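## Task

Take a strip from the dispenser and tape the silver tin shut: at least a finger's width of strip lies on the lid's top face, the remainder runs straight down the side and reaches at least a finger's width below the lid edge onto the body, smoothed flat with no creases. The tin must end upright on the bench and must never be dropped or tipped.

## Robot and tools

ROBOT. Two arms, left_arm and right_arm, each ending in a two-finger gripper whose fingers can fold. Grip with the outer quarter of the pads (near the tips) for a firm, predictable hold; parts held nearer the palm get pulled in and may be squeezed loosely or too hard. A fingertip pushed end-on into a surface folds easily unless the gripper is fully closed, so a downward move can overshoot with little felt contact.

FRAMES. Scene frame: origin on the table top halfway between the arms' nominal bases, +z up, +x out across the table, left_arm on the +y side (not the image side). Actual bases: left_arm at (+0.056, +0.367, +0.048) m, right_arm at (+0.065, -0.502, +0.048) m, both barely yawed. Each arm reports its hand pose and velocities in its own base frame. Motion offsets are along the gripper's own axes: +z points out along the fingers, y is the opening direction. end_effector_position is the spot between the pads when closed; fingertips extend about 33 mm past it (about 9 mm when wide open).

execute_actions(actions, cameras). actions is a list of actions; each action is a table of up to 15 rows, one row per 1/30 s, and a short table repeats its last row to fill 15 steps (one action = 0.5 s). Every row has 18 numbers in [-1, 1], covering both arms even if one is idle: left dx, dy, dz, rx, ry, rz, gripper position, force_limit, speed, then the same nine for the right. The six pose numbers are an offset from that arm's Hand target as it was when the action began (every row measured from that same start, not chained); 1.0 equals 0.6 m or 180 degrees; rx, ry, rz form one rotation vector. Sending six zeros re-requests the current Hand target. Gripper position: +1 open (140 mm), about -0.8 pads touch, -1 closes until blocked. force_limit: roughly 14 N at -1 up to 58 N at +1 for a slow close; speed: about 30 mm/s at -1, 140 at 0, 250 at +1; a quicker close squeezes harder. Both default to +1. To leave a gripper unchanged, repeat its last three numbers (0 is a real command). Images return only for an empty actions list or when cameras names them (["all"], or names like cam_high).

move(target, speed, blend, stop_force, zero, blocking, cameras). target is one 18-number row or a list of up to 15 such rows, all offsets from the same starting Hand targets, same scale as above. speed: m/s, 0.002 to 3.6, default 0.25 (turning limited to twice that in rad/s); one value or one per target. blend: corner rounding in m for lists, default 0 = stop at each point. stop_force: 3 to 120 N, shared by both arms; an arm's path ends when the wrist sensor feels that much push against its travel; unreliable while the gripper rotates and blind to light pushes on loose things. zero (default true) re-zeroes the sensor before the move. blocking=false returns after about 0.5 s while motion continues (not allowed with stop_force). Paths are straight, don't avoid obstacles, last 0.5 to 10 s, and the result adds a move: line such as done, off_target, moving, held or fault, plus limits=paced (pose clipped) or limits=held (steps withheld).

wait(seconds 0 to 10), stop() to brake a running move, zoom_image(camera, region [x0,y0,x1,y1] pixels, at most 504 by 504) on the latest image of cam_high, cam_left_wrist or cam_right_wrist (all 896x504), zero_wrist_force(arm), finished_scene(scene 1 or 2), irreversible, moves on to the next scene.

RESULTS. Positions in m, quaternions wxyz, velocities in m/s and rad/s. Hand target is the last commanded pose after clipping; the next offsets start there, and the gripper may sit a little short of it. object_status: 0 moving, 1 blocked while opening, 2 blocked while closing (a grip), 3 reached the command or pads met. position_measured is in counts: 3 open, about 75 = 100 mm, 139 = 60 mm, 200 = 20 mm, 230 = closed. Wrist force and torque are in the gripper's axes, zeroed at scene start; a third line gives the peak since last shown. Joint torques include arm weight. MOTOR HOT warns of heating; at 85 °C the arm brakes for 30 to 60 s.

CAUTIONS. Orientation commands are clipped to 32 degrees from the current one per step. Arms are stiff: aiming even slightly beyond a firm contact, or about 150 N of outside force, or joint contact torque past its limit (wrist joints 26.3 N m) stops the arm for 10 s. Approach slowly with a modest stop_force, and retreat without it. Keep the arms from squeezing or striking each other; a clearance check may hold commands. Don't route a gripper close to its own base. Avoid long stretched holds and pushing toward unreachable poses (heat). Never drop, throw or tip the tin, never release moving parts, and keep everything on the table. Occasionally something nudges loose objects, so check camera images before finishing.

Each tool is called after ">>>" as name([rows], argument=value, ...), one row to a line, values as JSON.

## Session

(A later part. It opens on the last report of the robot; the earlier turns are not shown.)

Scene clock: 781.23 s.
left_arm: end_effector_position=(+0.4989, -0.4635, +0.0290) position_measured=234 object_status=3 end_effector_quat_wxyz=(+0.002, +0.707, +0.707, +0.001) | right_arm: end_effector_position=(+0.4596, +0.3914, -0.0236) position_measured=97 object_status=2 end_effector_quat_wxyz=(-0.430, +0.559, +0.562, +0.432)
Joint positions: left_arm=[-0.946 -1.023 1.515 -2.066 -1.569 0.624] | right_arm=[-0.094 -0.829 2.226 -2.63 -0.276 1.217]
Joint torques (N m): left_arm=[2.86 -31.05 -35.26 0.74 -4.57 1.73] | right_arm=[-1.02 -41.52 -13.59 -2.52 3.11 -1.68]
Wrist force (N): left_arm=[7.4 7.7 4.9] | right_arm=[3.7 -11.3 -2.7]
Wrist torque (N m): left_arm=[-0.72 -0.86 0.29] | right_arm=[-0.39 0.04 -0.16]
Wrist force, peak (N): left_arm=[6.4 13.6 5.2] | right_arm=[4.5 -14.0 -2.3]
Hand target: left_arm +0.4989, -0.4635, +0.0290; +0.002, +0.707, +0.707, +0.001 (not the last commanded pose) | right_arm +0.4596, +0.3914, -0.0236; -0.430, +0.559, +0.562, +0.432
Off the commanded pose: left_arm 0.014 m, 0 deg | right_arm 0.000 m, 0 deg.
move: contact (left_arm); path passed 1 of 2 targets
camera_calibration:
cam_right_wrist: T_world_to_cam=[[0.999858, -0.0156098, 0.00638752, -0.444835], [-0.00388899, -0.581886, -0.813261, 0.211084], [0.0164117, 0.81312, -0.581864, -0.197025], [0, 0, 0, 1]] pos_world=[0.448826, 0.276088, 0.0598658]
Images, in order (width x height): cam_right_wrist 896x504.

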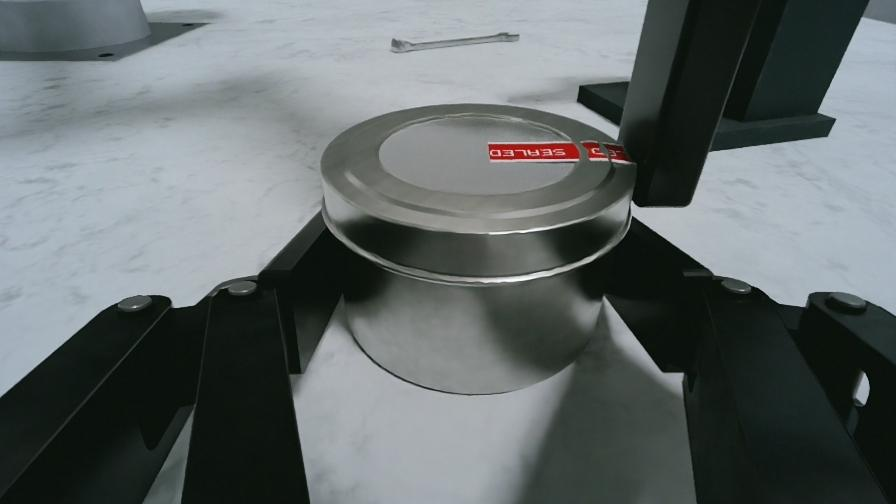

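>>> move([
  [0,0.06,0,0,0,0,-1,0,0.3,0,0,0,0,0,0,-1,-1,-1],
  [0,0.12,-0.1,0,0,0,-1,0,0.3,0,0,0,0,0,0,-1,-1,-1],
], speed=0.12, blend=[0.01,0])

>>> move(target=[0,0,0,0,0,0,-1,0,0.3,0,0,0,0,0,0,0.5,-1,-1], cameras=["cam_left_wrist"])

>>> zoom_image(camera="cam_left_wrist", region=[140, 100, 480, 330])

>>> move(target=[0,0,0,0,0,0,-1,0,0.3,0.0173,0,-0.16,0,0,0,0.5,-1,-1], speed=0.12, cameras=["cam_right_wrist","cam_left_wrist"])

>>> zoom_image(camera="cam_right_wrist", region=[340, 80, 620, 300])

>>> zoom_image(camera="cam_left_wrist", region=[140, 100, 480, 330])

Scene clock: 840.73 s.
left_arm: end_effector_position=(+0.5707, -0.4633, +0.0891) position_measured=234 object_status=3 end_effector_quat_wxyz=(+0.002, +0.707, +0.707, +0.001) | right_arm: end_effector_position=(+0.4596, +0.3914, -0.0236) position_measured=97 object_status=2 end_effector_quat_wxyz=(-0.430, +0.559, +0.562, +0.432)
Joint positions: left_arm=[-0.865 -0.955 1.237 -1.856 -1.569 0.706] | right_arm=[-0.094 -0.829 2.226 -2.63 -0.276 1.217]
Joint torques (N m): left_arm=[-6.85 -55.83 -16.78 -4.32 -2.39 -1.96] | right_arm=[0.21 -42.17 -13.81 -2.29 3.65 -1.54]
Wrist force (N): left_arm=[6.4 0.1 5.5] | right_arm=[1.4 -2.8 0.0]
Wrist torque (N m): left_arm=[-0.30 -0.89 0.23] | right_arm=[-0.41 0.04 -0.05]
Wrist force, peak (N): left_arm=[7.1 8.1 5.8] | right_arm=[3.7 -11.8 -2.0]
Hand target: left_arm +0.5707, -0.4634, +0.0892; +0.002, +0.707, +0.707, +0.001 | right_arm +0.4596, +0.3914, -0.0236; -0.430, +0.559, +0.562, +0.432
Off the commanded pose: left_arm 0.000 m, 0 deg | right_arm 0.000 m, 0 deg.
move: done

Scene clock: 841.63 s.
left_arm: end_effector_position=(+0.5707, -0.4634, +0.0892) position_measured=234 object_status=3 end_effector_quat_wxyz=(+0.002, +0.707, +0.707, +0.001) | right_arm: end_effector_position=(+0.4596, +0.3914, -0.0236) position_measured=66 object_status=0 end_effector_quat_wxyz=(-0.430, +0.559, +0.562, +0.432)
Joint positions: left_arm=[-0.865 -0.955 1.237 -1.856 -1.569 0.706] | right_arm=[-0.094 -0.829 2.226 -2.63 -0.276 1.217]
Joint torques (N m): left_arm=[-7.01 -58.22 -14.51 -0.81 -2.33 -1.95] | right_arm=[11.37 -41.16 -13.5 -1.67 3.73 -1.32]
Wrist force (N): left_arm=[6.3 0.4 5.3] | right_arm=[0.0 -2.3 0.1]
Wrist torque (N m): left_arm=[-0.24 -0.88 0.23] | right_arm=[-0.44 0.07 -0.12]
Wrist force, peak (N): left_arm=[6.3 0.5 5.6] | right_arm=[0.8 -2.9 0.1]
Hand target: left_arm +0.5707, -0.4634, +0.0892; +0.002, +0.707, +0.707, +0.001 | right_arm +0.4596, +0.3914, -0.0236; -0.430, +0.559, +0.562, +0.432
Off the commanded pose: left_arm 0.000 m, 0 deg | right_arm 0.000 m, 0 deg.
move: done
camera_calibration:
cam_left_wrist: T_world_to_cam=[[0.999931, -0.00947905, 0.00691874, -0.56343], [-0.0113271, -0.933737, 0.35778, -0.455018], [0.00306887, -0.357834, -0.93378, 0.0618271], [0, 0, 0, 1]] pos_world=[0.558047, -0.408085, 0.224428]
Images, in order (width x height): cam_left_wrist 896x504.

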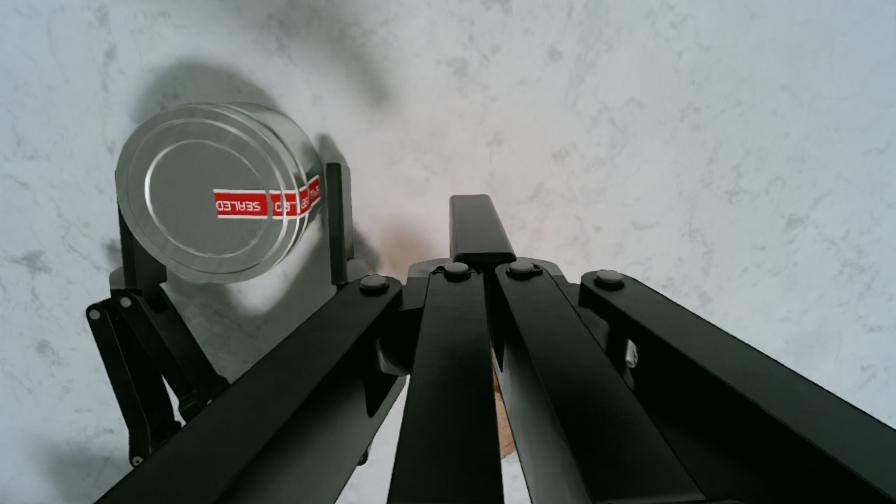

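Scaled by 1.482 from the camera's 896x504 image, which has a finer 1280x720 frame.

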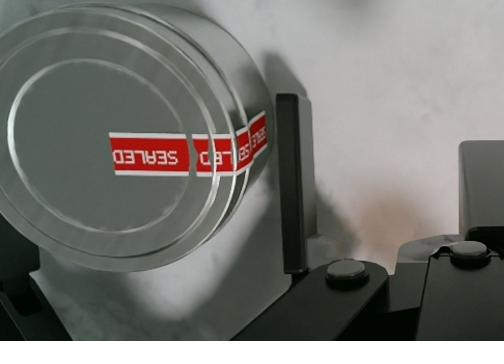

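Scene clock: 842.93 s.
left_arm: end_effector_position=(+0.5707, -0.4634, +0.0892) position_measured=234 object_status=3 end_effector_quat_wxyz=(+0.002, +0.707, +0.707, +0.001) | right_arm: end_effector_position=(+0.4597, +0.3013, +0.0111) position_measured=66 object_status=3 end_effector_quat_wxyz=(-0.430, +0.559, +0.562, +0.432)
Joint positions: left_arm=[-0.865 -0.955 1.237 -1.856 -1.569 0.706] | right_arm=[-0.293 -1.026 2.199 -1.917 -0.389 0.702]
Joint torques (N m): left_arm=[-7.28 -57.35 -12.14 -0.8 -2.34 -1.8] | right_arm=[10.37 -29.06 -2.22 0.05 2.43 -0.28]
Wrist force (N): left_arm=[6.4 0.3 5.2] | right_arm=[0.3 -2.1 0.2]
Wrist torque (N m): left_arm=[-0.25 -0.90 0.23] | right_arm=[-0.39 -0.01 -0.13]
Wrist force, peak (N): left_arm=[6.4 0.2 5.5] | right_arm=[-0.2 -2.3 1.5]
Hand target: left_arm +0.5707, -0.4634, +0.0892; +0.002, +0.707, +0.707, +0.001 | right_arm +0.4596, +0.3013, +0.0111; -0.430, +0.559, +0.562, +0.432
Off the commanded pose: left_arm 0.000 m, 0 deg | right_arm 0.000 m, 0 deg.
move: done
camera_calibration:
cam_left_wrist: T_world_to_cam=[[0.999931, -0.00947905, 0.00691874, -0.56343], [-0.0113271, -0.933737, 0.35778, -0.455018], [0.00306887, -0.357834, -0.93378, 0.0618271], [0, 0, 0, 1]] pos_world=[0.558047, -0.408085, 0.224428]
cam_right_wrist: T_world_to_cam=[[0.999854, -0.0157737, 0.00650347, -0.446443], [-0.00389235, -0.581999, -0.81318, 0.186833], [0.0166119, 0.813036, -0.581976, -0.103555], [0, 0, 0, 1]] pos_world=[0.448826, 0.185888, 0.0945658]
Images, in order (width x height): cam_left_wrist 896x504, cam_right_wrist 896x504.

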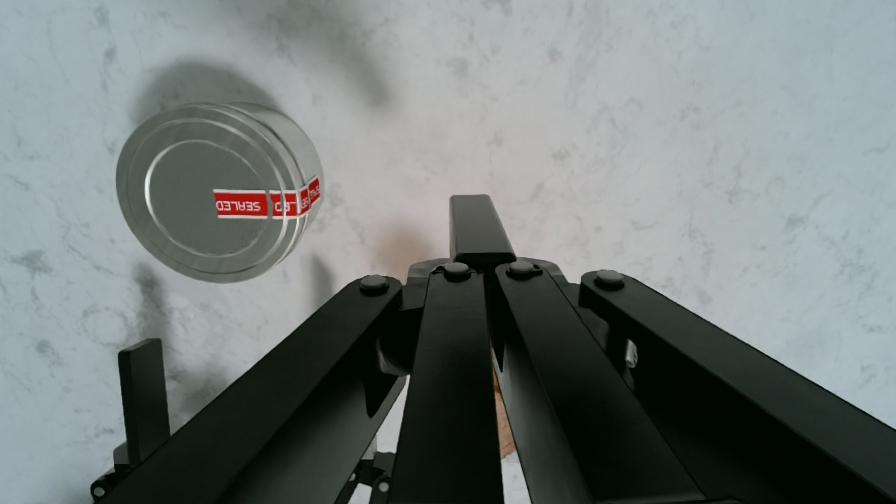

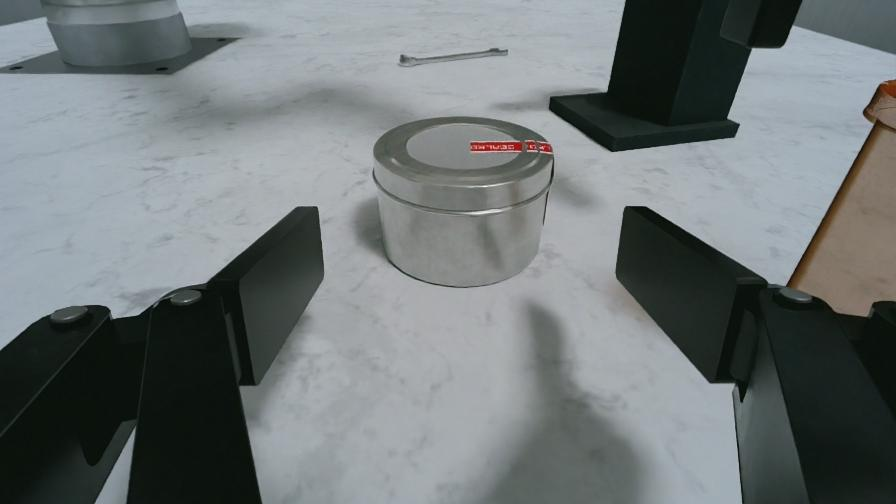

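Scaled by 1.800 from the camera's 896x504 image, which has a finer 1280x720 frame.

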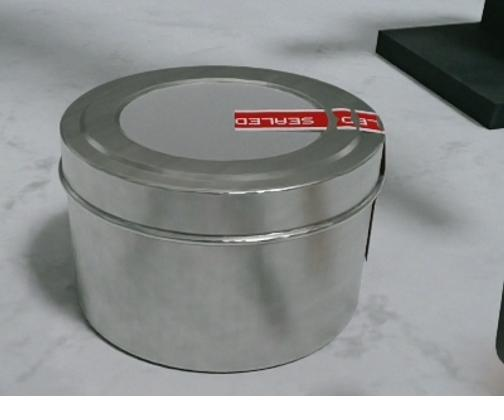

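Scaled by 1.482 from the camera's 896x504 image, which has a finer 1280x720 frame.

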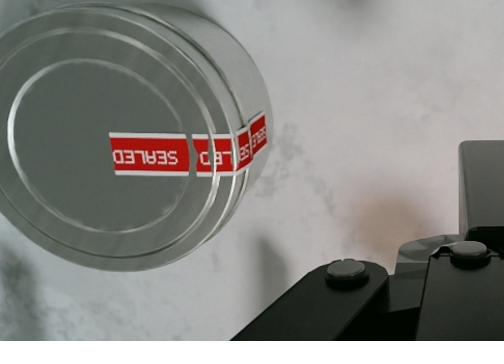

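>>> zoom_image(camera="cam_right_wrist", region=[500, 130, 580, 250])

>>> zoom_image(camera="cam_left_wrist", region=[260, 140, 350, 240])

Scaled by 4.200 from the camera's 896x504 image, which has a finer 1280x720 frame.

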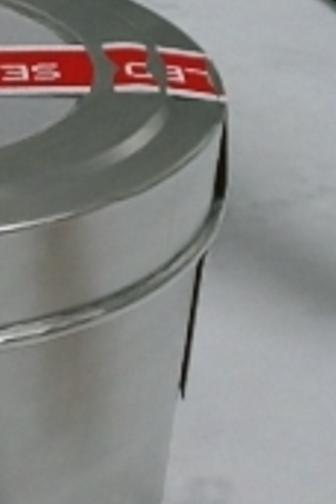

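Scaled by 5.040 from the camera's 896x504 image, which has a finer 1280x720 frame.

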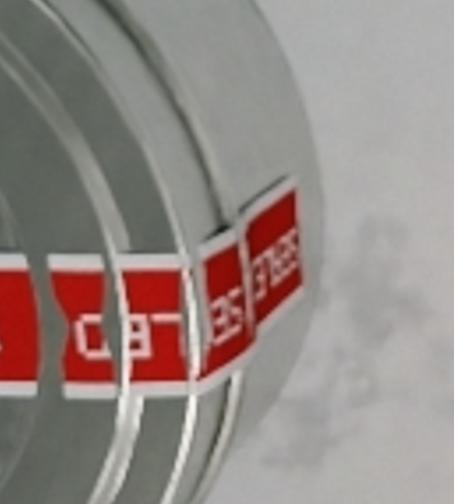

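>>> finished_scene(scene=2)

The scene is finished: the task was done.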